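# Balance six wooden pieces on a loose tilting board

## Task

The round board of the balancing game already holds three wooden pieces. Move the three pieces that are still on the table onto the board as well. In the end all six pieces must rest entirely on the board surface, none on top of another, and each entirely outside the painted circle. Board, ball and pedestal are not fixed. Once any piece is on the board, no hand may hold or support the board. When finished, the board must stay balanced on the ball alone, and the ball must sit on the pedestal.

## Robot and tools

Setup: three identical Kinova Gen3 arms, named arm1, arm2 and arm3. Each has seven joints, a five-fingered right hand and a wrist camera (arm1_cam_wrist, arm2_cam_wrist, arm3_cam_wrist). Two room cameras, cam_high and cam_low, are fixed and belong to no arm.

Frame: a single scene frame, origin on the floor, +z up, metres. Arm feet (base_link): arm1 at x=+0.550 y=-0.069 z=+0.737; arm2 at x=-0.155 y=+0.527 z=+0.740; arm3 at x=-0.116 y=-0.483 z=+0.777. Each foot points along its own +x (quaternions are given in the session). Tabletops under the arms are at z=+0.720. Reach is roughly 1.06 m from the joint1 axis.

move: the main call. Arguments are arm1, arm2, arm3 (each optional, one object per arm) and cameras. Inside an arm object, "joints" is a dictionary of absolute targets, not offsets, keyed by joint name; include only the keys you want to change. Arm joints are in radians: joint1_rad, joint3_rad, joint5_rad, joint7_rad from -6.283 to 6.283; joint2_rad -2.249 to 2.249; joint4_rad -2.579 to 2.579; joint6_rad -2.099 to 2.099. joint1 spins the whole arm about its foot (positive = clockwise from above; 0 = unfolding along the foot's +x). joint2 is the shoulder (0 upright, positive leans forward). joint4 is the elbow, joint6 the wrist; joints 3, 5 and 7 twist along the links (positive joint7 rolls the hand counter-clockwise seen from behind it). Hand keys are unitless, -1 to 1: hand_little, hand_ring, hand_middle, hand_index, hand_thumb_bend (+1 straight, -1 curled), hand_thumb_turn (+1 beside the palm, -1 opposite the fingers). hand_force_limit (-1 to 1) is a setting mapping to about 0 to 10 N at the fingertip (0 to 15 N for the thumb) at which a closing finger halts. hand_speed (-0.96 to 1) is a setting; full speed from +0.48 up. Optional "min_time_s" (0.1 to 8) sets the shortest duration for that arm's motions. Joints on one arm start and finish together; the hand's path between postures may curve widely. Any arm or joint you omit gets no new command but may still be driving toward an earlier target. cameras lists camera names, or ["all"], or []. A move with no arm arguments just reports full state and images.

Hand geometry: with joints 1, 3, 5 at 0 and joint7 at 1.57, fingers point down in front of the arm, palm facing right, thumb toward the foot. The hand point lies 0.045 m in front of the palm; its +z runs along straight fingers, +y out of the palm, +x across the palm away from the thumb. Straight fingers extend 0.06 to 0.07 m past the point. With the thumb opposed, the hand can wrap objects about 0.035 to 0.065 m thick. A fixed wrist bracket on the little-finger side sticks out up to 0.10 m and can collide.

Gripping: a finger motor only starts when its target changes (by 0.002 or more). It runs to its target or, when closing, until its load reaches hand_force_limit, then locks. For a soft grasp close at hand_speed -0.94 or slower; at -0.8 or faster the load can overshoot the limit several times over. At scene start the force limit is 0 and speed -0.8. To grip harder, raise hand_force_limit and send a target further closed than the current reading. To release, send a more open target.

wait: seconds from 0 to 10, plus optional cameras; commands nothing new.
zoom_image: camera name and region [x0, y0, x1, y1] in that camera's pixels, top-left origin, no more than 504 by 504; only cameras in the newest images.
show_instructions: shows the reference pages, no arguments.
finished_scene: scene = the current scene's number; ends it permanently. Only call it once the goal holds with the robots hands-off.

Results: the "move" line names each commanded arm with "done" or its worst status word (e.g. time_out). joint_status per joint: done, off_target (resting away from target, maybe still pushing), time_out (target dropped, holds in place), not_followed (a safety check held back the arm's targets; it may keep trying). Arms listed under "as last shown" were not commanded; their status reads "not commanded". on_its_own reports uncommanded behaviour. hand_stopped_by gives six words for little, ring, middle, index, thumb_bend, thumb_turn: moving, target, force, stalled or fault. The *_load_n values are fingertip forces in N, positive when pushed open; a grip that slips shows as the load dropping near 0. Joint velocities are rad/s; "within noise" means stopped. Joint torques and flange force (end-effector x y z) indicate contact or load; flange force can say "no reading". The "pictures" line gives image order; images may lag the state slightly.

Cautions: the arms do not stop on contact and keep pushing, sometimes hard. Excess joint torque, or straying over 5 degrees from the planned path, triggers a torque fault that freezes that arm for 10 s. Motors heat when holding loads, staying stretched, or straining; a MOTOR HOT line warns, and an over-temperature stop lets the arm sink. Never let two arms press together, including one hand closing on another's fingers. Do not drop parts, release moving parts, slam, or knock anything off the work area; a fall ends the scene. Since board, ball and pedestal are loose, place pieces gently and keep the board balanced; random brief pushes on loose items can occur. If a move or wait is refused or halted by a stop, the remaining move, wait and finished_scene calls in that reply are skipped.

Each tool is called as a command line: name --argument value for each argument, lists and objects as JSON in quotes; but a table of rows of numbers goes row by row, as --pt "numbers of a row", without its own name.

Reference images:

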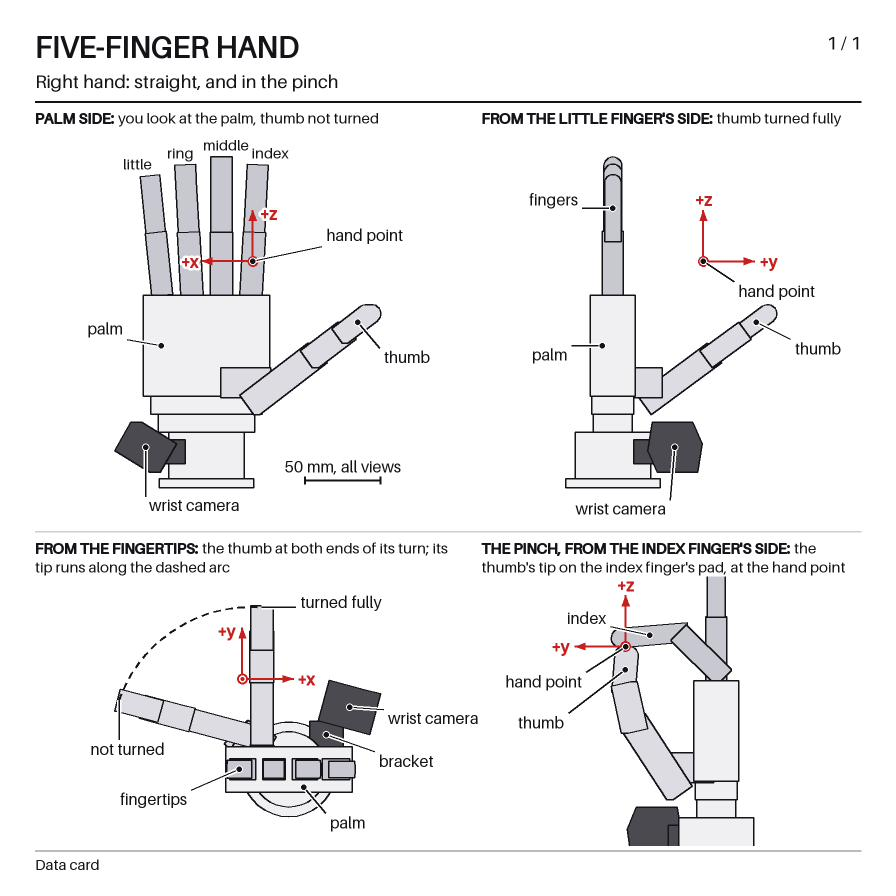

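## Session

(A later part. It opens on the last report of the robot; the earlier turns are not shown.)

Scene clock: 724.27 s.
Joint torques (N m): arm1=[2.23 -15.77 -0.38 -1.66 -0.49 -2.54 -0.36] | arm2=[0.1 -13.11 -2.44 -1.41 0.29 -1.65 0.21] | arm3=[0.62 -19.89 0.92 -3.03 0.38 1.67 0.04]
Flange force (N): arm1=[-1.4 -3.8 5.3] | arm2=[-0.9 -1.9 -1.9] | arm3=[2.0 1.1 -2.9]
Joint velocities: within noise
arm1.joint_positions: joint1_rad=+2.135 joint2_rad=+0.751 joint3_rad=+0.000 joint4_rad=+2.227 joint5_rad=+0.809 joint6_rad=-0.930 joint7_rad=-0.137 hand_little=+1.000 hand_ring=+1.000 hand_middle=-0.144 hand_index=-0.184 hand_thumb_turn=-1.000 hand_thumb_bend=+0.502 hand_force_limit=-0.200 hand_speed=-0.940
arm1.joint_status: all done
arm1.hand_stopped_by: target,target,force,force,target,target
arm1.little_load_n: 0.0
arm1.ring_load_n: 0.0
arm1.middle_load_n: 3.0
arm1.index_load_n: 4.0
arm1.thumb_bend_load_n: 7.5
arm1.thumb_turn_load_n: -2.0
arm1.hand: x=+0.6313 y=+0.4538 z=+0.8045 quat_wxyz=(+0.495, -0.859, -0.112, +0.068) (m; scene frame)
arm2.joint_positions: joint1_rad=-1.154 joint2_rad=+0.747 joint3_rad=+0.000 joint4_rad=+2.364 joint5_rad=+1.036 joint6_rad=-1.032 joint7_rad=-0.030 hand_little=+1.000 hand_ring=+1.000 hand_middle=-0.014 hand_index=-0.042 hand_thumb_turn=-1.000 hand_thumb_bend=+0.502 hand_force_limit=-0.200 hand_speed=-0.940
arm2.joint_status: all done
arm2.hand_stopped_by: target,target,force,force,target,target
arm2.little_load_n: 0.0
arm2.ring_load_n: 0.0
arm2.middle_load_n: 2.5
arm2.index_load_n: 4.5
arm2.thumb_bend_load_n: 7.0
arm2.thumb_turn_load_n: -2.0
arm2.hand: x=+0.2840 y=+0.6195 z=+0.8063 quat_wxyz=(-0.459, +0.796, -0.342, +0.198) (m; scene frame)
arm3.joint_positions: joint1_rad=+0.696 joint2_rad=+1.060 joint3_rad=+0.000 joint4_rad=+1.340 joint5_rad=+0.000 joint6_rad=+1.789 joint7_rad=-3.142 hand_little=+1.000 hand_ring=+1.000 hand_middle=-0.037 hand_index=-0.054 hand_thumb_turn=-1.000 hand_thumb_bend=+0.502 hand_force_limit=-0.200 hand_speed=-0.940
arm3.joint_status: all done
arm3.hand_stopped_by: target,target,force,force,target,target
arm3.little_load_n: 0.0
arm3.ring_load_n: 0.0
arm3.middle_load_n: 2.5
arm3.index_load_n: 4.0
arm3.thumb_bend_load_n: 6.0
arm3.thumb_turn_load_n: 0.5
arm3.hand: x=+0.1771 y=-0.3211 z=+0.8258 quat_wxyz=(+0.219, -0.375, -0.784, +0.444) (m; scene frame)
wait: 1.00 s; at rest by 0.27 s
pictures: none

move --cameras '["arm2_cam_wrist", "cam_low"]'

zoom_image --camera "arm2_cam_wrist" --region '[280, 110, 480, 310]'

Scene clock: 867.07 s.
Joint torques (N m): arm1=[2.2 -15.78 -0.31 -1.61 -0.55 -2.53 -0.41] | arm2=[0.09 -13.15 -2.42 -1.47 0.26 -1.66 0.22] | arm3=[0.62 -19.89 0.91 -3.06 0.35 1.69 0.04]
Flange force (N): arm1=[-1.2 -3.7 5.3] | arm2=[-0.9 -1.8 -2.1] | arm3=[2.0 1.0 -2.7]
Joint velocities: within noise
arm1.joint_positions: joint1_rad=+2.135 joint2_rad=+0.751 joint3_rad=+0.000 joint4_rad=+2.227 joint5_rad=+0.809 joint6_rad=-0.930 joint7_rad=-0.137 hand_little=+1.000 hand_ring=+1.000 hand_middle=-0.144 hand_index=-0.184 hand_thumb_turn=-1.000 hand_thumb_bend=+0.502 hand_force_limit=-0.200 hand_speed=-0.940
arm1.joint_status: all done
arm1.hand_stopped_by: target,target,force,force,target,target
arm1.little_load_n: 0.0
arm1.ring_load_n: 0.0
arm1.middle_load_n: 3.0
arm1.index_load_n: 3.5
arm1.thumb_bend_load_n: 7.0
arm1.thumb_turn_load_n: -2.0
arm1.hand: x=+0.6313 y=+0.4538 z=+0.8045 quat_wxyz=(+0.495, -0.859, -0.112, +0.068) (m; scene frame)
arm2.joint_positions: joint1_rad=-1.154 joint2_rad=+0.747 joint3_rad=+0.000 joint4_rad=+2.364 joint5_rad=+1.036 joint6_rad=-1.032 joint7_rad=-0.030 hand_little=+1.000 hand_ring=+1.000 hand_middle=-0.014 hand_index=-0.042 hand_thumb_turn=-1.000 hand_thumb_bend=+0.502 hand_force_limit=-0.200 hand_speed=-0.940
arm2.joint_status: all done
arm2.hand_stopped_by: target,target,force,force,target,target
arm2.little_load_n: 0.0
arm2.ring_load_n: 0.0
arm2.middle_load_n: 2.0
arm2.index_load_n: 4.5
arm2.thumb_bend_load_n: 7.0
arm2.thumb_turn_load_n: -1.5
arm2.hand: x=+0.2840 y=+0.6195 z=+0.8063 quat_wxyz=(-0.459, +0.796, -0.342, +0.198) (m; scene frame)
arm3.joint_positions: joint1_rad=+0.696 joint2_rad=+1.060 joint3_rad=+0.000 joint4_rad=+1.340 joint5_rad=+0.000 joint6_rad=+1.789 joint7_rad=-3.142 hand_little=+1.000 hand_ring=+1.000 hand_middle=-0.037 hand_index=-0.054 hand_thumb_turn=-1.000 hand_thumb_bend=+0.502 hand_force_limit=-0.200 hand_speed=-0.940
arm3.joint_status: all done
arm3.hand_stopped_by: target,target,force,force,target,target
arm3.little_load_n: 0.0
arm3.ring_load_n: 0.0
arm3.middle_load_n: 2.0
arm3.index_load_n: 4.0
arm3.thumb_bend_load_n: 6.0
arm3.thumb_turn_load_n: 0.5
arm3.hand: x=+0.1771 y=-0.3211 z=+0.8258 quat_wxyz=(+0.219, -0.375, -0.784, +0.444) (m; scene frame)
pictures: arm2_cam_wrist, cam_low
camera_calibration:
arm2_cam_wrist: T_world_to_cam=[[-0.193875, -0.537673, -0.820561, 1.04324], [-0.974407, 0.202543, 0.0975075, 0.0663374], [0.113772, 0.818464, -0.56318, 0.0287789], [0, 0, 0, 1]] pos_world=[0.263624, 0.523932, 0.865782]

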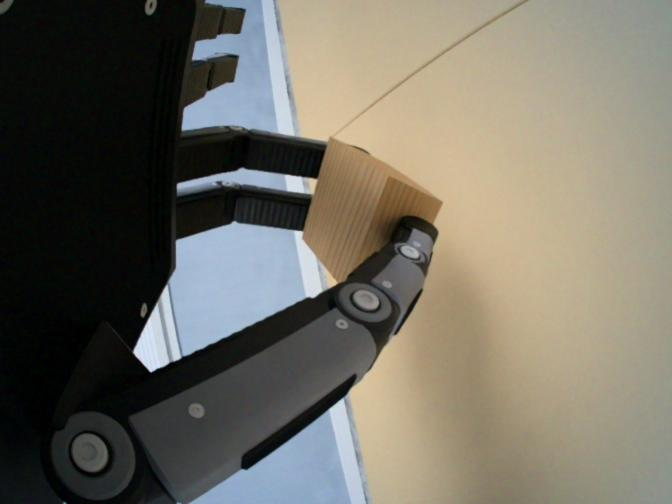

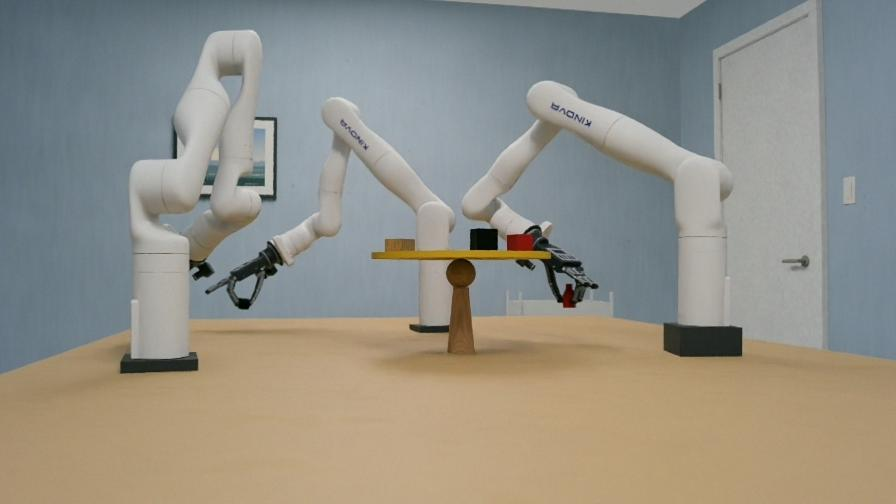

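Scaled by 2.520 from the camera's 672x504 image, which has a finer 960x720 frame.

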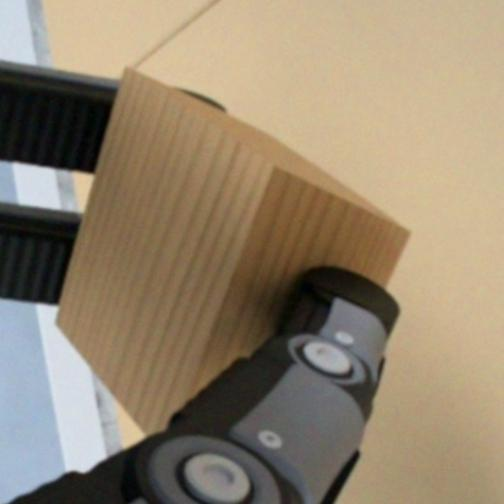

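move --arm2 '{"joints": {"joint1_rad": -1.1537, "joint2_rad": 0.2468, "joint4_rad": 1.9727, "joint5_rad": 1.838, "joint6_rad": -1.0089, "joint7_rad": -1.0917}, "min_time_s": 4}' --arm3 '{"joints": {"joint1_rad": 0.7, "joint2_rad": 0.0766, "joint4_rad": 2.3701, "joint5_rad": 1.0664, "joint6_rad": 1.3053, "joint7_rad": -2.4375}, "min_time_s": 5}' --cameras '["cam_high", "cam_low"]'

Scene clock: 1116.17 s.
Joint torques (N m): arm1=[2.22 -15.78 -0.38 -1.63 -0.55 -2.54 -0.4] | arm2=[0.07 -10.67 -1.9 -7.02 -1.24 -0.49 0.18] | arm3=[0.7 -5.75 0.61 -4.52 1.7 1.16 0.05]
Flange force (N): arm1=[-1.2 -3.7 5.3] | arm2=[-0.8 -1.1 -3.4] | arm3=[0.9 0.5 -5.6]
move: arm2 done; arm3 done
Joint velocities: within noise
arm1: as last shown
arm1.middle_load_n: 2.5
arm1.index_load_n: 4.0
arm2.joint_positions: joint1_rad=-1.154 joint2_rad=+0.247 joint3_rad=+0.000 joint4_rad=+1.973 joint5_rad=+1.838 joint6_rad=-1.009 joint7_rad=-1.092 hand_little=+1.000 hand_ring=+1.000 hand_middle=-0.014 hand_index=-0.042 hand_thumb_turn=-1.000 hand_thumb_bend=+0.502 hand_force_limit=-0.200 hand_speed=-0.940
arm2.joint_status: all done
arm2.hand_stopped_by: target,target,force,force,target,target
arm2.little_load_n: 0.0
arm2.ring_load_n: 0.0
arm2.middle_load_n: 2.0
arm2.index_load_n: 4.5
arm2.thumb_bend_load_n: 7.0
arm2.thumb_turn_load_n: -1.5
arm2.hand: x=+0.2962 y=+0.6337 z=+1.0301 quat_wxyz=(-0.478, +0.827, -0.257, +0.149) (m; scene frame)
arm3.joint_positions: joint1_rad=+0.700 joint2_rad=+0.077 joint3_rad=+0.000 joint4_rad=+2.370 joint5_rad=+1.066 joint6_rad=+1.305 joint7_rad=-2.437 hand_little=+1.000 hand_ring=+1.000 hand_middle=-0.037 hand_index=-0.054 hand_thumb_turn=-1.000 hand_thumb_bend=+0.502 hand_force_limit=-0.200 hand_speed=-0.940
arm3.joint_status: all done
arm3.hand_stopped_by: target,target,force,force,target,target
arm3.little_load_n: 0.0
arm3.ring_load_n: 0.0
arm3.middle_load_n: 2.0
arm3.index_load_n: 4.0
arm3.thumb_bend_load_n: 6.0
arm3.thumb_turn_load_n: 0.0
arm3.hand: x=+0.2174 y=-0.5723 z=+1.0258 quat_wxyz=(-0.113, +0.190, -0.848, +0.481) (m; scene frame)
pictures: cam_high, cam_low

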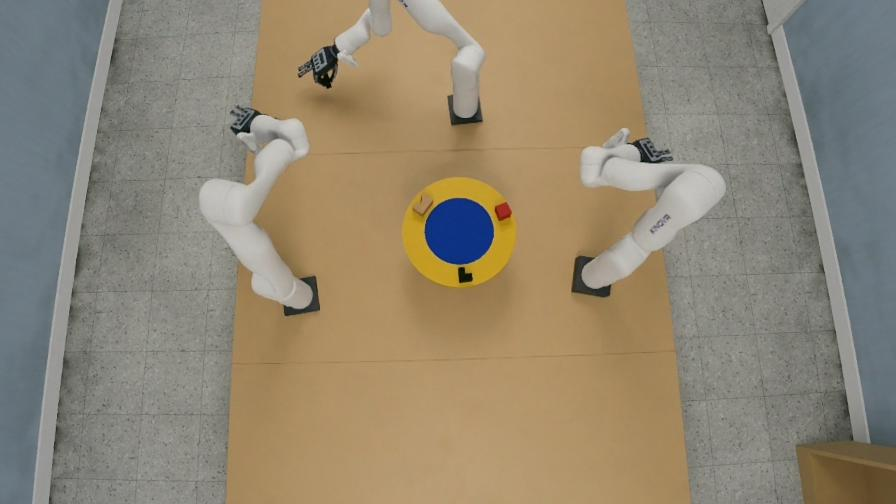

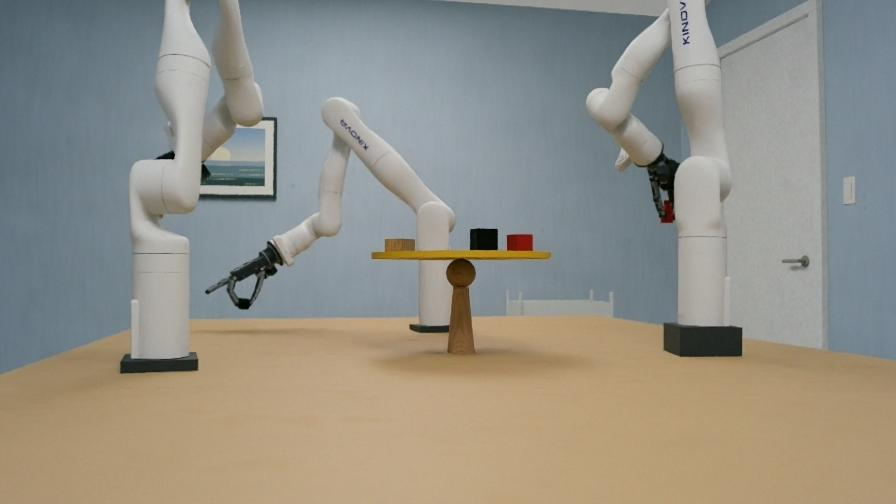

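move --arm2 '{"joints": {"joint1_rad": 0.5131}, "min_time_s": 5}' --arm3 '{"joints": {"joint1_rad": -0.9301}, "min_time_s": 5}' --cameras '["all"]'

Scene clock: 1125.23 s.
Joint torques (N m): arm1=[2.22 -15.69 -0.44 -1.58 -0.56 -2.49 -0.4] | arm2=[0.17 -10.61 -1.92 -7.02 -1.28 -0.51 0.19] | arm3=[0.85 -5.76 0.77 -4.52 1.73 1.16 0.05]
Flange force (N): arm1=[-1.1 -3.8 5.2] | arm2=[-1.0 -1.4 -3.4] | arm3=[1.0 0.6 -5.7]
move: arm2 done; arm3 done
Joint velocities: within noise
arm1: as last shown
arm1.index_load_n: 3.5
arm2.joint_positions: joint1_rad=+0.513 joint2_rad=+0.247 joint3_rad=+0.000 joint4_rad=+1.973 joint5_rad=+1.838 joint6_rad=-1.009 joint7_rad=-1.092 hand_little=+1.000 hand_ring=+1.000 hand_middle=-0.014 hand_index=-0.042 hand_thumb_turn=-1.000 hand_thumb_bend=+0.502 hand_force_limit=-0.200 hand_speed=-0.940
arm2.joint_status: all done
arm2.hand_stopped_by: target,target,force,force,target,target
arm2.little_load_n: 0.0
arm2.ring_load_n: 0.0
arm2.middle_load_n: 2.5
arm2.index_load_n: 5.0
arm2.thumb_bend_load_n: 7.0
arm2.thumb_turn_load_n: -1.5
arm2.hand: x=-0.0912 y=+0.0675 z=+1.0300 quat_wxyz=(-0.211, +0.366, -0.785, +0.453) (m; scene frame)
arm3.joint_positions: joint1_rad=-0.930 joint2_rad=+0.077 joint3_rad=+0.000 joint4_rad=+2.370 joint5_rad=+1.066 joint6_rad=+1.305 joint7_rad=-2.437 hand_little=+1.000 hand_ring=+1.000 hand_middle=-0.037 hand_index=-0.054 hand_thumb_turn=-1.000 hand_thumb_bend=+0.502 hand_force_limit=-0.200 hand_speed=-0.940
arm3.joint_status: all done
arm3.hand_stopped_by: target,target,force,force,target,target
arm3.little_load_n: 0.0
arm3.ring_load_n: 0.0
arm3.middle_load_n: 2.0
arm3.index_load_n: 4.0
arm3.thumb_bend_load_n: 6.0
arm3.thumb_turn_load_n: 0.5
arm3.hand: x=-0.0510 y=-0.1482 z=+1.0323 quat_wxyz=(-0.437, +0.742, -0.441, +0.251) (m; scene frame)
pictures: arm1_cam_wrist, arm2_cam_wrist, arm3_cam_wrist, cam_high, cam_low
camera_calibration:
arm1_cam_wrist: T_world_to_cam=[[0.384213, -0.430946, -0.816496, 0.604839], [-0.678934, -0.731187, 0.0664386, 0.707859], [-0.625643, 0.52882, -0.573515, 0.727937], [0, 0, 0, 1]] pos_world=[0.703631, 0.393282, 0.864303]
arm2_cam_wrist: T_world_to_cam=[[-0.556004, 0.132024, -0.820627, 0.779099], [0.091132, 0.991035, 0.0976939, -0.165558], [0.826168, -0.0204672, -0.563051, 0.770726], [0, 0, 0, 1]] pos_world=[-0.188479, 0.0769892, 1.08948]
arm3_cam_wrist: T_world_to_cam=[[-0.273611, -0.490707, -0.827251, 0.77013], [-0.884397, 0.466467, 0.0158142, 0.0126282], [0.378125, 0.735945, -0.56161, 0.819766], [0, 0, 0, 1]] pos_world=[-0.0880899, -0.231286, 1.09728]

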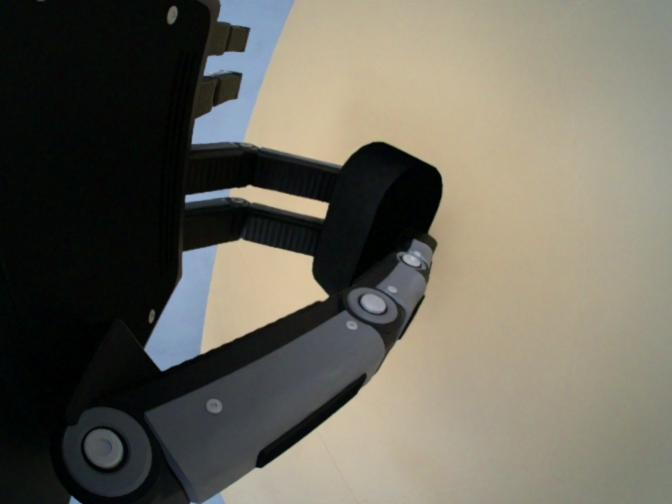

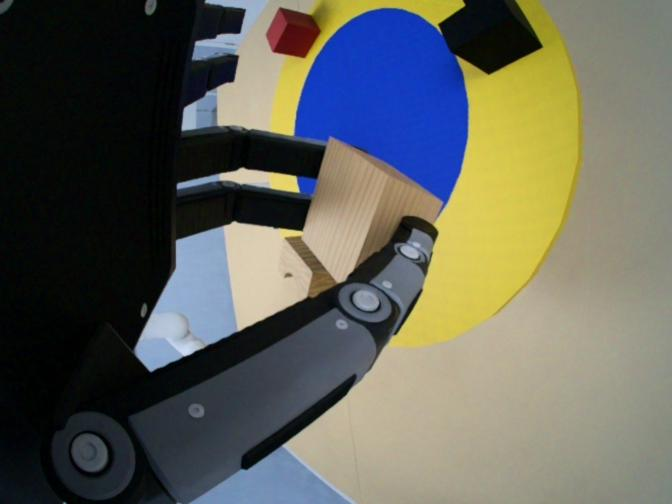

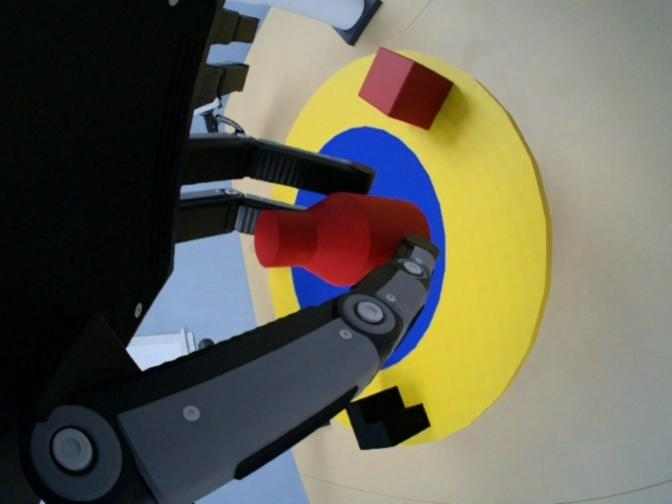

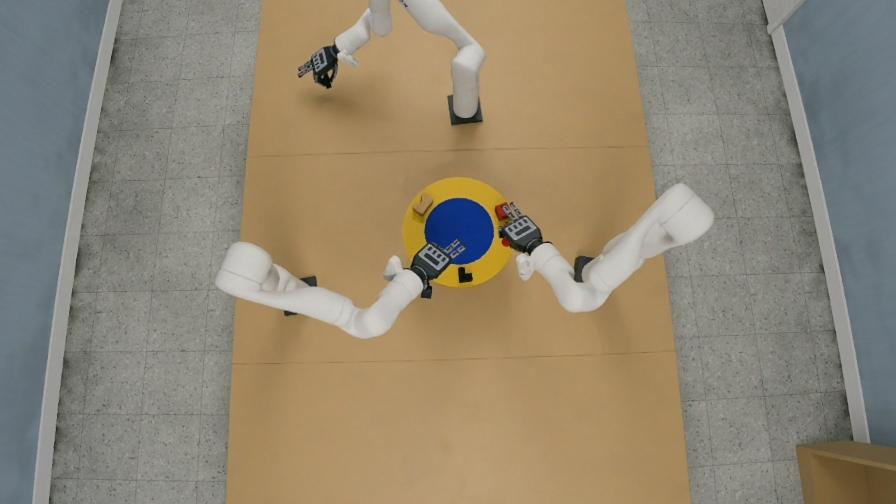

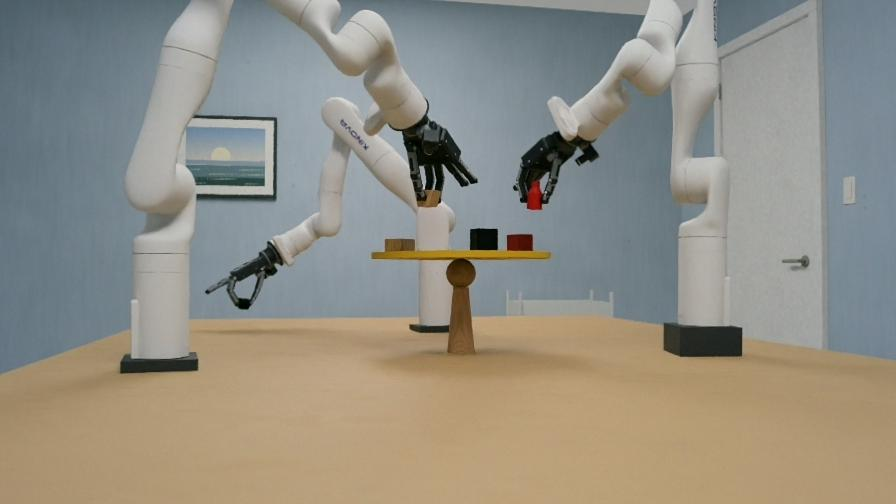

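move --arm1 '{"joints": {"joint1_rad": 1.9, "joint2_rad": -0.0037, "joint4_rad": 2.2628, "joint5_rad": 1.6368, "joint6_rad": -0.7489, "joint7_rad": -1.0968}, "min_time_s": 4}' --cameras '[]'

move --arm1 '{"joints": {"joint1_rad": 0.7147}, "min_time_s": 5}' --cameras '["all"]'

Scene clock: 1139.50 s.
Joint torques (N m): arm1=[2.25 -7.81 0.32 -6.27 -1.67 -1.36 -0.41] | arm2=[0.12 -10.68 -1.95 -7.02 -1.26 -0.49 0.2] | arm3=[0.86 -5.77 0.75 -4.5 1.73 1.17 0.05]
Flange force (N): arm1=[-0.3 -4.5 4.9] | arm2=[-0.8 -1.2 -3.4] | arm3=[0.9 0.6 -5.7]
move: arm1 done
Joint velocities: within noise
arm1.joint_positions: joint1_rad=+1.900 joint2_rad=-0.004 joint3_rad=+0.000 joint4_rad=+2.263 joint5_rad=+1.637 joint6_rad=-0.749 joint7_rad=-1.097 hand_little=+1.000 hand_ring=+1.000 hand_middle=-0.144 hand_index=-0.184 hand_thumb_turn=-1.000 hand_thumb_bend=+0.502 hand_force_limit=-0.200 hand_speed=-0.940
arm1.joint_status: all done
arm1.hand_stopped_by: target,target,force,force,target,target
arm1.little_load_n: 0.0
arm1.ring_load_n: 0.0
arm1.middle_load_n: 2.5
arm1.index_load_n: 4.0
arm1.thumb_bend_load_n: 7.0
arm1.thumb_turn_load_n: -2.0
arm1.hand: x=+0.4536 y=+0.3376 z=+1.0294 quat_wxyz=(+0.472, -0.819, -0.282, +0.166) (m; scene frame)
arm2, arm3: as last shown
arm2.middle_load_n: 2.0
arm2.index_load_n: 4.5
arm3.thumb_turn_load_n: 0.0
pictures: none
No camera images: "cameras" was empty.

Scene clock: 1144.83 s.
Joint torques (N m): arm1=[2.21 -7.75 0.27 -6.36 -1.65 -1.33 -0.35] | arm2=[0.18 -10.61 -1.97 -6.98 -1.25 -0.45 0.24] | arm3=[0.85 -5.8 0.76 -4.49 1.73 1.17 0.05]
Flange force (N): arm1=[-0.3 -4.5 4.7] | arm2=[-0.8 -1.6 -3.6] | arm3=[0.8 0.6 -5.7]
move: arm1 done
Joint velocities: within noise
arm1.joint_positions: joint1_rad=+0.715 joint2_rad=-0.004 joint3_rad=+0.000 joint4_rad=+2.263 joint5_rad=+1.637 joint6_rad=-0.749 joint7_rad=-1.097 hand_little=+1.000 hand_ring=+1.000 hand_middle=-0.144 hand_index=-0.184 hand_thumb_turn=-1.000 hand_thumb_bend=+0.502 hand_force_limit=-0.200 hand_speed=-0.940
arm1.joint_status: all done
arm1.hand_stopped_by: target,target,force,force,target,target
arm1.little_load_n: 0.0
arm1.ring_load_n: 0.0
arm1.middle_load_n: 3.0
arm1.index_load_n: 4.0
arm1.thumb_bend_load_n: 7.5
arm1.thumb_turn_load_n: -2.0
arm1.hand: x=+0.1385 y=-0.0060 z=+1.0319 quat_wxyz=(+0.302, -0.520, -0.691, +0.402) (m; scene frame)
arm2, arm3: as last shown
arm3.thumb_turn_load_n: 0.5
pictures: arm1_cam_wrist, arm2_cam_wrist, arm3_cam_wrist, cam_high, cam_low
camera_calibration:
arm1_cam_wrist: T_world_to_cam=[[0.41802, 0.393141, -0.818962, 0.784413], [0.743205, -0.666419, 0.0594383, -0.167301], [-0.522404, -0.633503, -0.570761, 0.769071], [0, 0, 0, 1]] pos_world=[0.198204, 0.0673306, 1.0913]
arm2_cam_wrist: T_world_to_cam=[[-0.555997, 0.132105, -0.820619, 0.779086], [0.0911778, 0.991024, 0.0977611, -0.165622], [0.826168, -0.0204673, -0.563052, 0.770727], [0, 0, 0, 1]] pos_world=[-0.188479, 0.0769894, 1.08948]
arm3_cam_wrist: T_world_to_cam=[[-0.273611, -0.490707, -0.827251, 0.77013], [-0.884397, 0.466467, 0.0158142, 0.0126282], [0.378125, 0.735945, -0.56161, 0.819766], [0, 0, 0, 1]] pos_world=[-0.0880899, -0.231286, 1.09728]

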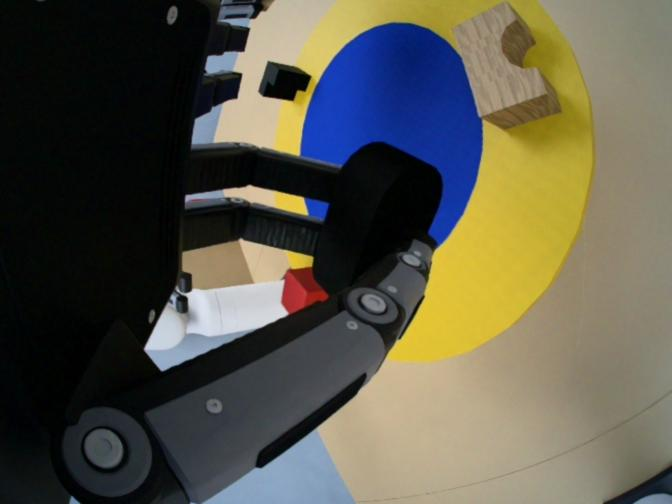

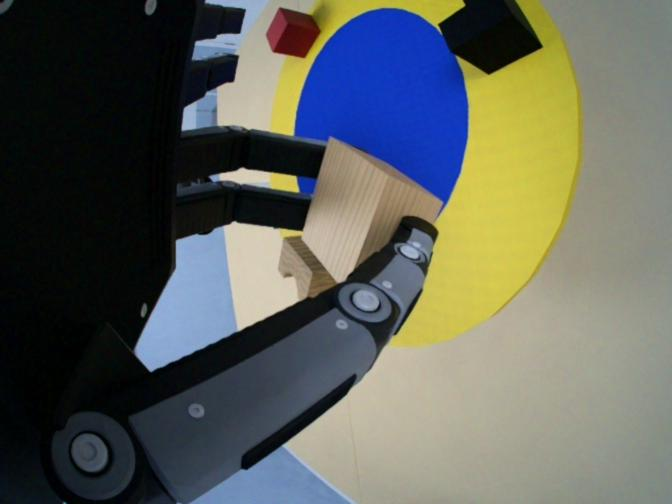

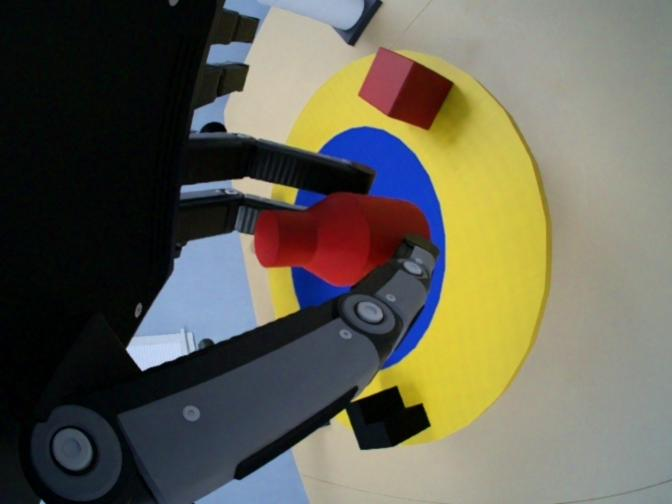

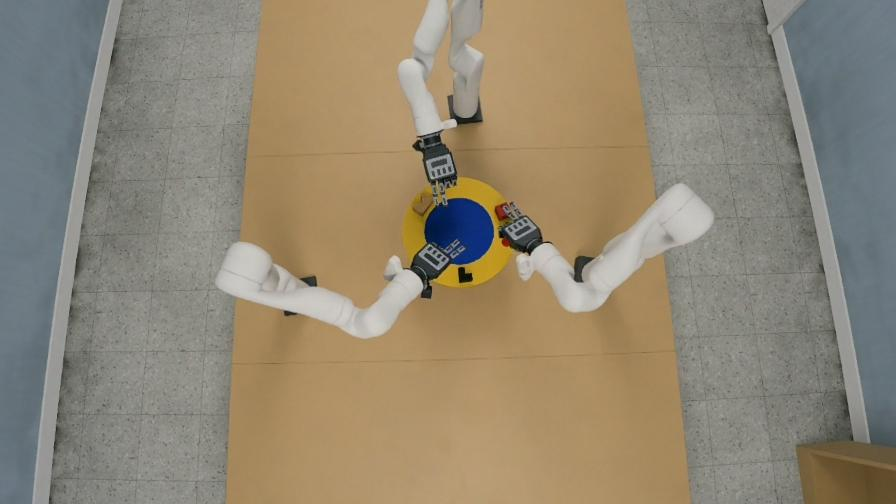

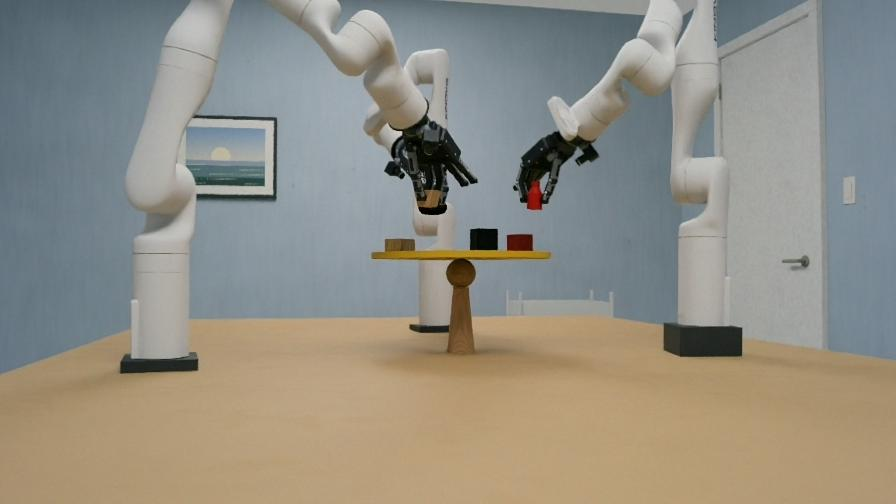

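wait --seconds 0.1

wait --seconds 0.1

move --arm1 '{"joints": {"joint1_rad": 0.7147, "joint2_rad": 0.2039, "joint4_rad": 2.4187, "joint5_rad": 1.2597, "joint6_rad": -0.7945, "joint7_rad": -0.5734}, "min_time_s": 5}' --arm2 '{"joints": {"joint1_rad": 0.5131, "joint2_rad": 0.4013, "joint4_rad": 2.0956, "joint5_rad": 1.6555, "joint6_rad": -0.9599, "joint7_rad": -0.7641}, "min_time_s": 5}' --arm3 '{"joints": {"joint1_rad": -0.9301, "joint2_rad": 0.3489, "joint4_rad": 2.5039, "joint5_rad": 1.204, "joint6_rad": 1.1318, "joint7_rad": -2.83}, "min_time_s": 5}' --cameras '["all"]'

zoom_image --camera "cam_low" --region '[366, 200, 466, 270]'

zoom_image --camera "cam_low" --region '[460, 200, 560, 270]'

Scene clock: 1177.53 s.
Joint torques (N m): arm1=[2.21 -7.71 0.32 -6.28 -1.68 -1.4 -0.4] | arm2=[0.12 -10.66 -1.97 -6.94 -1.25 -0.52 0.24] | arm3=[0.83 -5.79 0.76 -4.5 1.72 1.16 0.06]
Flange force (N): arm1=[-0.4 -4.7 4.8] | arm2=[-0.6 -1.6 -3.5] | arm3=[0.9 0.6 -5.6]
Joint velocities: within noise
arm1.joint_positions: joint1_rad=+0.715 joint2_rad=-0.004 joint3_rad=+0.000 joint4_rad=+2.263 joint5_rad=+1.637 joint6_rad=-0.749 joint7_rad=-1.097 hand_little=+1.000 hand_ring=+1.000 hand_middle=-0.144 hand_index=-0.184 hand_thumb_turn=-1.000 hand_thumb_bend=+0.502 hand_force_limit=-0.200 hand_speed=-0.940
arm1.joint_status: all done
arm1.hand_stopped_by: target,target,force,force,target,target
arm1.little_load_n: 0.0
arm1.ring_load_n: 0.0
arm1.middle_load_n: 3.0
arm1.index_load_n: 4.0
arm1.thumb_bend_load_n: 7.0
arm1.thumb_turn_load_n: -2.0
arm1.hand: x=+0.1385 y=-0.0060 z=+1.0319 quat_wxyz=(+0.302, -0.520, -0.691, +0.402) (m; scene frame)
arm2.joint_positions: joint1_rad=+0.513 joint2_rad=+0.247 joint3_rad=+0.000 joint4_rad=+1.973 joint5_rad=+1.838 joint6_rad=-1.009 joint7_rad=-1.092 hand_little=+1.000 hand_ring=+1.000 hand_middle=-0.014 hand_index=-0.042 hand_thumb_turn=-1.000 hand_thumb_bend=+0.502 hand_force_limit=-0.200 hand_speed=-0.940
arm2.joint_status: not commanded
arm2.hand_stopped_by: target,target,force,force,target,target
arm2.little_load_n: 0.0
arm2.ring_load_n: 0.0
arm2.middle_load_n: 2.0
arm2.index_load_n: 5.0
arm2.thumb_bend_load_n: 7.0
arm2.thumb_turn_load_n: -1.5
arm2.hand: x=-0.0912 y=+0.0675 z=+1.0300 quat_wxyz=(-0.211, +0.366, -0.785, +0.453) (m; scene frame)
arm3.joint_positions: joint1_rad=-0.930 joint2_rad=+0.077 joint3_rad=+0.000 joint4_rad=+2.370 joint5_rad=+1.066 joint6_rad=+1.305 joint7_rad=-2.437 hand_little=+1.000 hand_ring=+1.000 hand_middle=-0.037 hand_index=-0.054 hand_thumb_turn=-1.000 hand_thumb_bend=+0.502 hand_force_limit=-0.200 hand_speed=-0.940
arm3.joint_status: not commanded
arm3.hand_stopped_by: target,target,force,force,target,target
arm3.little_load_n: 0.0
arm3.ring_load_n: 0.0
arm3.middle_load_n: 2.0
arm3.index_load_n: 4.0
arm3.thumb_bend_load_n: 6.0
arm3.thumb_turn_load_n: 0.0
arm3.hand: x=-0.0510 y=-0.1482 z=+1.0323 quat_wxyz=(-0.437, +0.742, -0.441, +0.251) (m; scene frame)
wait: 0.10 s; at rest from the start
pictures: none

Scene clock: 1177.63 s.
Joint torques (N m): arm1=[2.21 -7.71 0.31 -6.21 -1.65 -1.35 -0.37] | arm2=[0.12 -10.59 -1.91 -6.91 -1.3 -0.46 0.21] | arm3=[0.86 -5.73 0.79 -4.52 1.75 1.18 0.04]
Flange force (N): arm1=[-0.1 -4.9 4.8] | arm2=[-0.6 -1.6 -3.7] | arm3=[1.1 0.5 -5.8]
Joint velocities: within noise
arm1.joint_positions: joint1_rad=+0.715 joint2_rad=-0.004 joint3_rad=+0.000 joint4_rad=+2.263 joint5_rad=+1.637 joint6_rad=-0.749 joint7_rad=-1.097 hand_little=+1.000 hand_ring=+1.000 hand_middle=-0.144 hand_index=-0.184 hand_thumb_turn=-1.000 hand_thumb_bend=+0.502 hand_force_limit=-0.200 hand_speed=-0.940
arm1.joint_status: all done
arm1.hand_stopped_by: target,target,force,force,target,target
arm1.little_load_n: 0.0
arm1.ring_load_n: 0.0
arm1.middle_load_n: 3.0
arm1.index_load_n: 4.0
arm1.thumb_bend_load_n: 7.5
arm1.thumb_turn_load_n: -2.5
arm1.hand: x=+0.1385 y=-0.0060 z=+1.0319 quat_wxyz=(+0.302, -0.520, -0.691, +0.402) (m; scene frame)
arm2.joint_positions: joint1_rad=+0.513 joint2_rad=+0.247 joint3_rad=+0.000 joint4_rad=+1.973 joint5_rad=+1.838 joint6_rad=-1.009 joint7_rad=-1.092 hand_little=+1.000 hand_ring=+1.000 hand_middle=-0.014 hand_index=-0.042 hand_thumb_turn=-1.000 hand_thumb_bend=+0.502 hand_force_limit=-0.200 hand_speed=-0.940
arm2.joint_status: not commanded
arm2.hand_stopped_by: target,target,force,force,target,target
arm2.little_load_n: 0.0
arm2.ring_load_n: 0.0
arm2.middle_load_n: 2.5
arm2.index_load_n: 5.0
arm2.thumb_bend_load_n: 7.0
arm2.thumb_turn_load_n: -2.0
arm2.hand: x=-0.0912 y=+0.0675 z=+1.0300 quat_wxyz=(-0.211, +0.366, -0.785, +0.453) (m; scene frame)
arm3.joint_positions: joint1_rad=-0.930 joint2_rad=+0.077 joint3_rad=+0.000 joint4_rad=+2.370 joint5_rad=+1.066 joint6_rad=+1.305 joint7_rad=-2.437 hand_little=+1.000 hand_ring=+1.000 hand_middle=-0.037 hand_index=-0.054 hand_thumb_turn=-1.000 hand_thumb_bend=+0.502 hand_force_limit=-0.200 hand_speed=-0.940
arm3.joint_status: not commanded
arm3.hand_stopped_by: target,target,force,force,target,target
arm3.little_load_n: 0.0
arm3.ring_load_n: -0.5
arm3.middle_load_n: 2.0
arm3.index_load_n: 4.0
arm3.thumb_bend_load_n: 6.0
arm3.thumb_turn_load_n: 0.0
arm3.hand: x=-0.0510 y=-0.1482 z=+1.0323 quat_wxyz=(-0.437, +0.742, -0.441, +0.251) (m; scene frame)
wait: 0.10 s; no rest
pictures: none

Scene clock: 1182.93 s.
Joint torques (N m): arm1=[2.2 -9.35 0.02 -4.05 -1.18 -2.2 -0.44] | arm2=[0.16 -11.87 -2.14 -5.48 -0.84 -1.08 0.21] | arm3=[0.88 -7.99 1.47 -1.69 0.97 1.58 0.05]
Flange force (N): arm1=[-0.9 -4.3 5.9] | arm2=[-0.6 -1.8 -2.9] | arm3=[0.3 0.6 -6.0]
move: arm1 done; arm2 done; arm3 done
Joint velocities: within noise
arm1.joint_positions: joint1_rad=+0.715 joint2_rad=+0.204 joint3_rad=+0.000 joint4_rad=+2.419 joint5_rad=+1.260 joint6_rad=-0.794 joint7_rad=-0.573 hand_little=+1.000 hand_ring=+1.000 hand_middle=-0.144 hand_index=-0.184 hand_thumb_turn=-1.000 hand_thumb_bend=+0.502 hand_force_limit=-0.200 hand_speed=-0.940
arm1.joint_status: all done
arm1.hand_stopped_by: target,target,force,force,target,target
arm1.little_load_n: 0.0
arm1.ring_load_n: 0.0
arm1.middle_load_n: 2.5
arm1.index_load_n: 4.0
arm1.thumb_bend_load_n: 7.0
arm1.thumb_turn_load_n: -2.0
arm1.hand: x=+0.1383 y=-0.0059 z=+0.9496 quat_wxyz=(+0.302, -0.519, -0.691, +0.401) (m; scene frame)
arm2.joint_positions: joint1_rad=+0.513 joint2_rad=+0.401 joint3_rad=+0.000 joint4_rad=+2.096 joint5_rad=+1.655 joint6_rad=-0.960 joint7_rad=-0.764 hand_little=+1.000 hand_ring=+1.000 hand_middle=-0.014 hand_index=-0.042 hand_thumb_turn=-1.000 hand_thumb_bend=+0.502 hand_force_limit=-0.200 hand_speed=-0.940
arm2.joint_status: all done
arm2.hand_stopped_by: target,target,force,force,target,target
arm2.little_load_n: 0.0
arm2.ring_load_n: 0.0
arm2.middle_load_n: 2.5
arm2.index_load_n: 4.5
arm2.thumb_bend_load_n: 7.0
arm2.thumb_turn_load_n: -1.5
arm2.hand: x=-0.0912 y=+0.0676 z=+0.9479 quat_wxyz=(-0.211, +0.365, -0.785, +0.453) (m; scene frame)
arm3.joint_positions: joint1_rad=-0.930 joint2_rad=+0.349 joint3_rad=+0.000 joint4_rad=+2.504 joint5_rad=+1.204 joint6_rad=+1.132 joint7_rad=-2.830 hand_little=+1.000 hand_ring=+1.000 hand_middle=-0.037 hand_index=-0.054 hand_thumb_turn=-1.000 hand_thumb_bend=+0.502 hand_force_limit=-0.200 hand_speed=-0.940
arm3.joint_status: all done
arm3.hand_stopped_by: target,target,force,force,target,target
arm3.little_load_n: 0.0
arm3.ring_load_n: 0.0
arm3.middle_load_n: 2.0
arm3.index_load_n: 4.0
arm3.thumb_bend_load_n: 6.0
arm3.thumb_turn_load_n: 0.5
arm3.hand: x=-0.0508 y=-0.1468 z=+0.9483 quat_wxyz=(-0.438, +0.742, -0.441, +0.251) (m; scene frame)
pictures: arm1_cam_wrist, arm2_cam_wrist, arm3_cam_wrist, cam_high, cam_low
camera_calibration:
arm1_cam_wrist: T_world_to_cam=[[0.416957, 0.395908, -0.818171, 0.716558], [0.744248, -0.665443, 0.0572799, -0.160349], [-0.521768, -0.632805, -0.572115, 0.723191], [0, 0, 0, 1]] pos_world=[0.197904, 0.0672444, 1.0092]
arm2_cam_wrist: T_world_to_cam=[[-0.555866, 0.132566, -0.820634, 0.711636], [0.091259, 0.990967, 0.0982659, -0.158077], [0.826247, -0.0202675, -0.562943, 0.724334], [0, 0, 0, 1]] pos_world=[-0.188478, 0.0769909, 1.00728]
arm3_cam_wrist: T_world_to_cam=[[-0.273577, -0.490275, -0.827518, 0.701707], [-0.884322, 0.466607, 0.0159084, 0.0134714], [0.378327, 0.736144, -0.561214, 0.771223], [0, 0, 0, 1]] pos_world=[-0.0878899, -0.229988, 1.01328]

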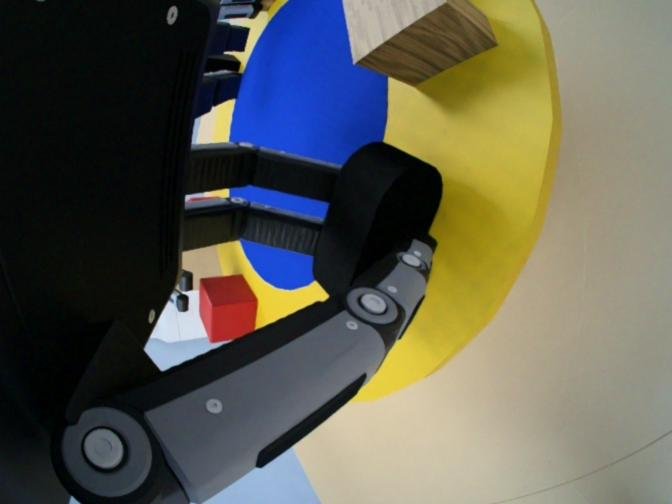

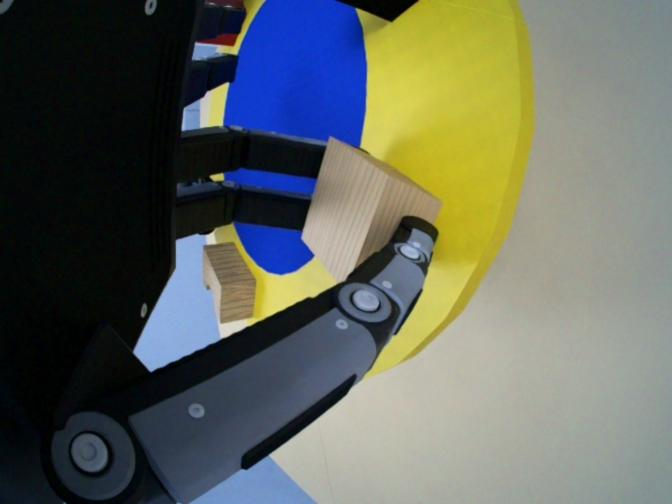

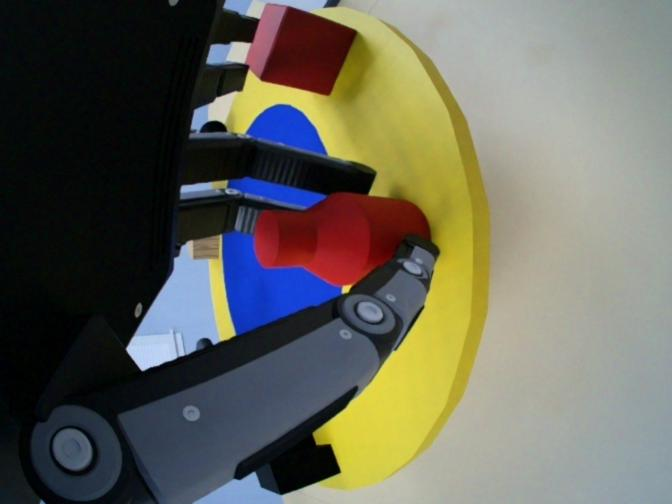

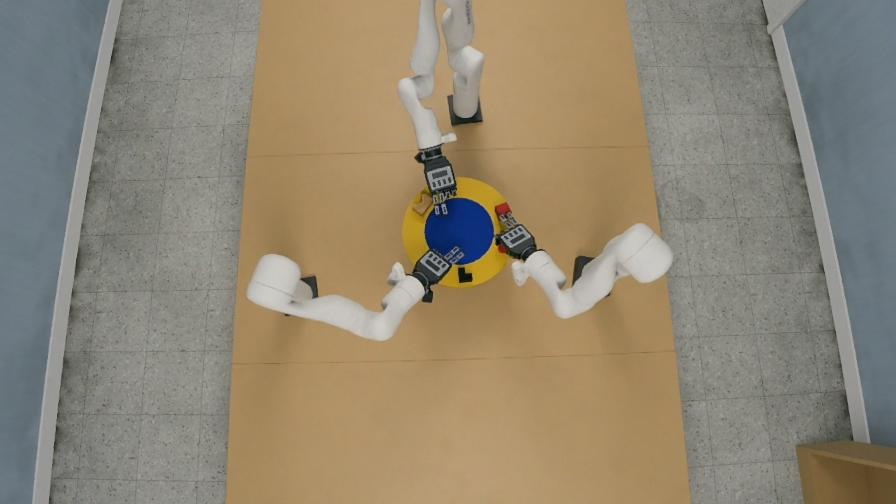

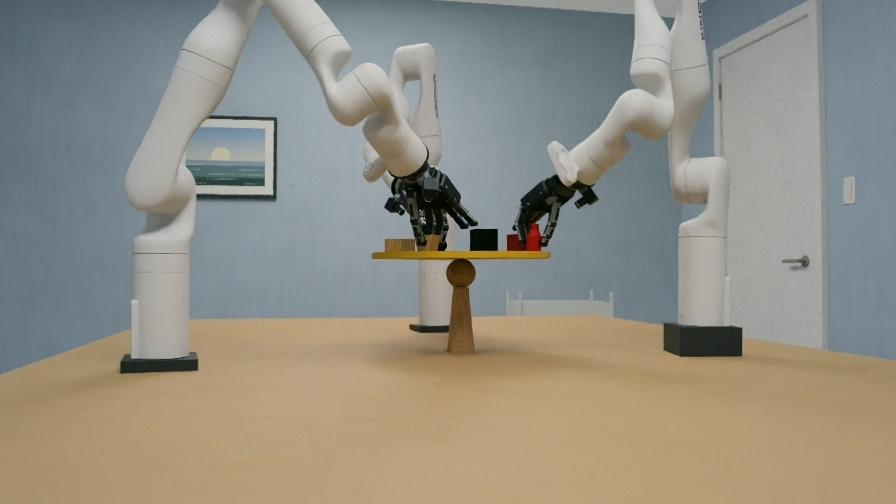

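Scaled by 5.040.

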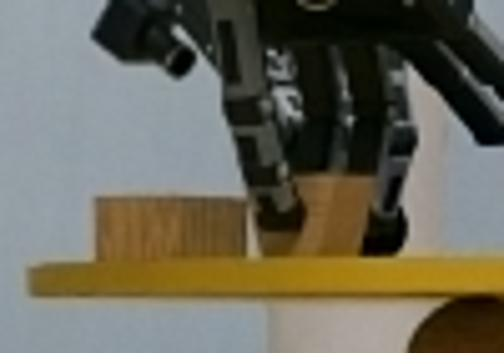

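Scaled by 5.040.

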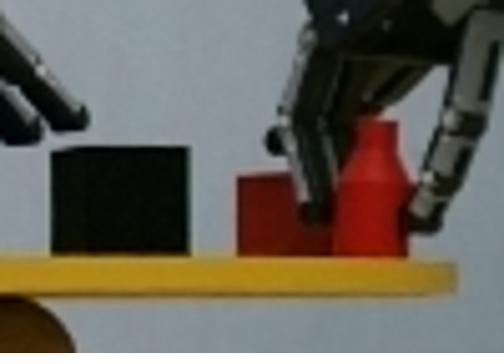

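move --arm3 '{"joints": {"joint2_rad": 0.3566, "joint4_rad": 2.5063, "joint5_rad": 1.208, "joint6_rad": 1.1282, "joint7_rad": -2.8394}, "min_time_s": 1.5}' --cameras '["cam_low", "cam_high"]'

zoom_image --camera "cam_low" --region '[366, 200, 466, 270]'

zoom_image --camera "cam_low" --region '[460, 200, 560, 270]'

Scene clock: 1217.67 s.
Joint torques (N m): arm1=[2.16 -9.33 0.02 -4.07 -1.2 -2.21 -0.37] | arm2=[0.07 -11.8 -2.08 -5.44 -0.92 -1.07 0.18] | arm3=[0.87 -8.12 1.47 -1.56 0.95 1.62 0.03]
Flange force (N): arm1=[-0.7 -4.7 5.5] | arm2=[-0.5 -1.9 -3.3] | arm3=[0.0 0.7 -5.8]
move: arm3 done
Joint velocities: within noise
arm1, arm2: as last shown
arm1.middle_load_n: 3.0
arm1.thumb_bend_load_n: 7.5
arm2.middle_load_n: 2.0
arm2.index_load_n: 5.0
arm3.joint_positions: joint1_rad=-0.930 joint2_rad=+0.357 joint3_rad=+0.000 joint4_rad=+2.506 joint5_rad=+1.208 joint6_rad=+1.128 joint7_rad=-2.839 hand_little=+1.000 hand_ring=+1.000 hand_middle=-0.037 hand_index=-0.054 hand_thumb_turn=-1.000 hand_thumb_bend=+0.502 hand_force_limit=-0.200 hand_speed=-0.940
arm3.joint_status: all done
arm3.hand_stopped_by: target,target,force,force,target,target
arm3.little_load_n: 0.0
arm3.ring_load_n: 0.0
arm3.middle_load_n: 2.0
arm3.index_load_n: 4.0
arm3.thumb_bend_load_n: 5.5
arm3.thumb_turn_load_n: 0.0
arm3.hand: x=-0.0507 y=-0.1470 z=+0.9462 quat_wxyz=(-0.437, +0.742, -0.441, +0.251) (m; scene frame)
pictures: cam_high, cam_low

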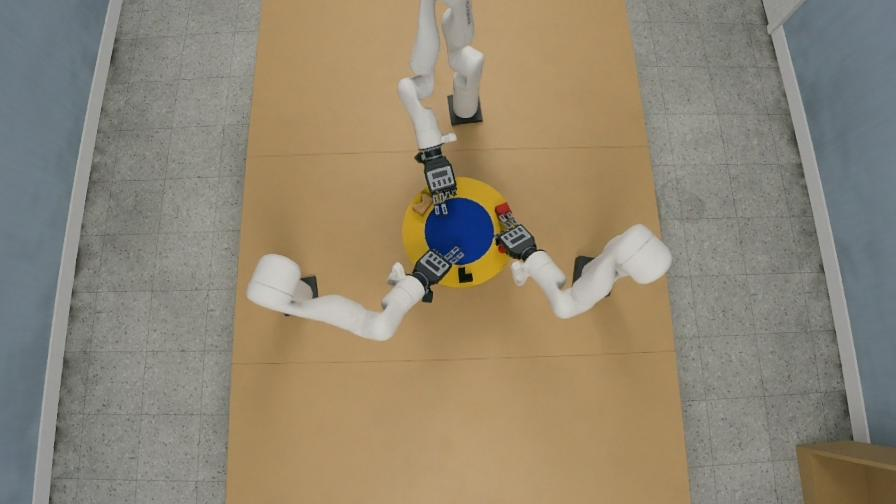

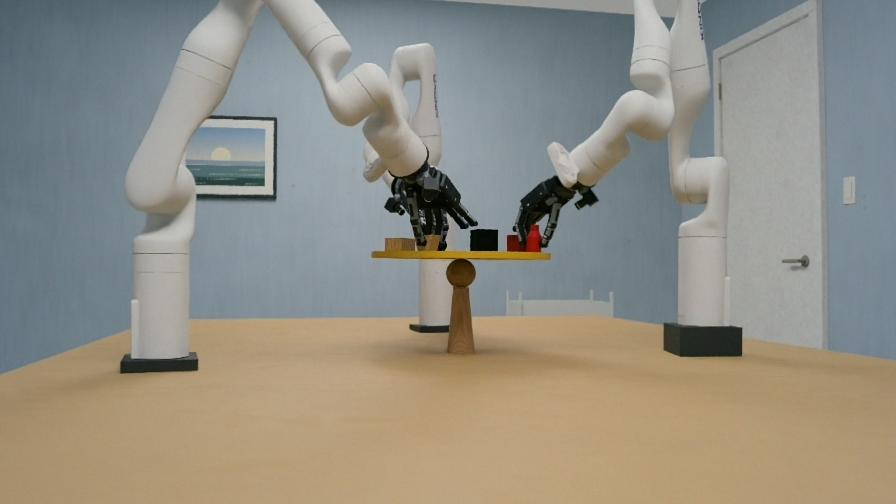

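Scaled by 5.040.

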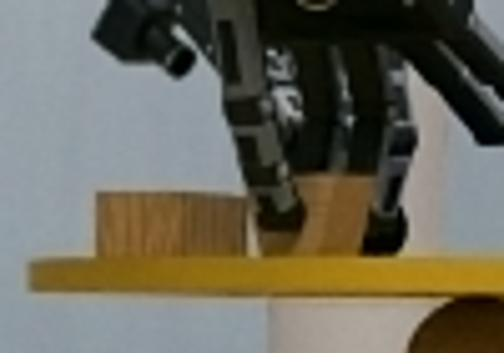

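Scaled by 5.040.

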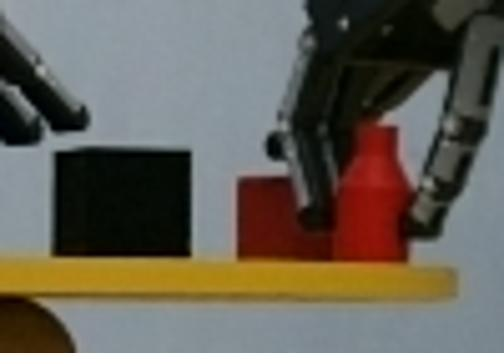

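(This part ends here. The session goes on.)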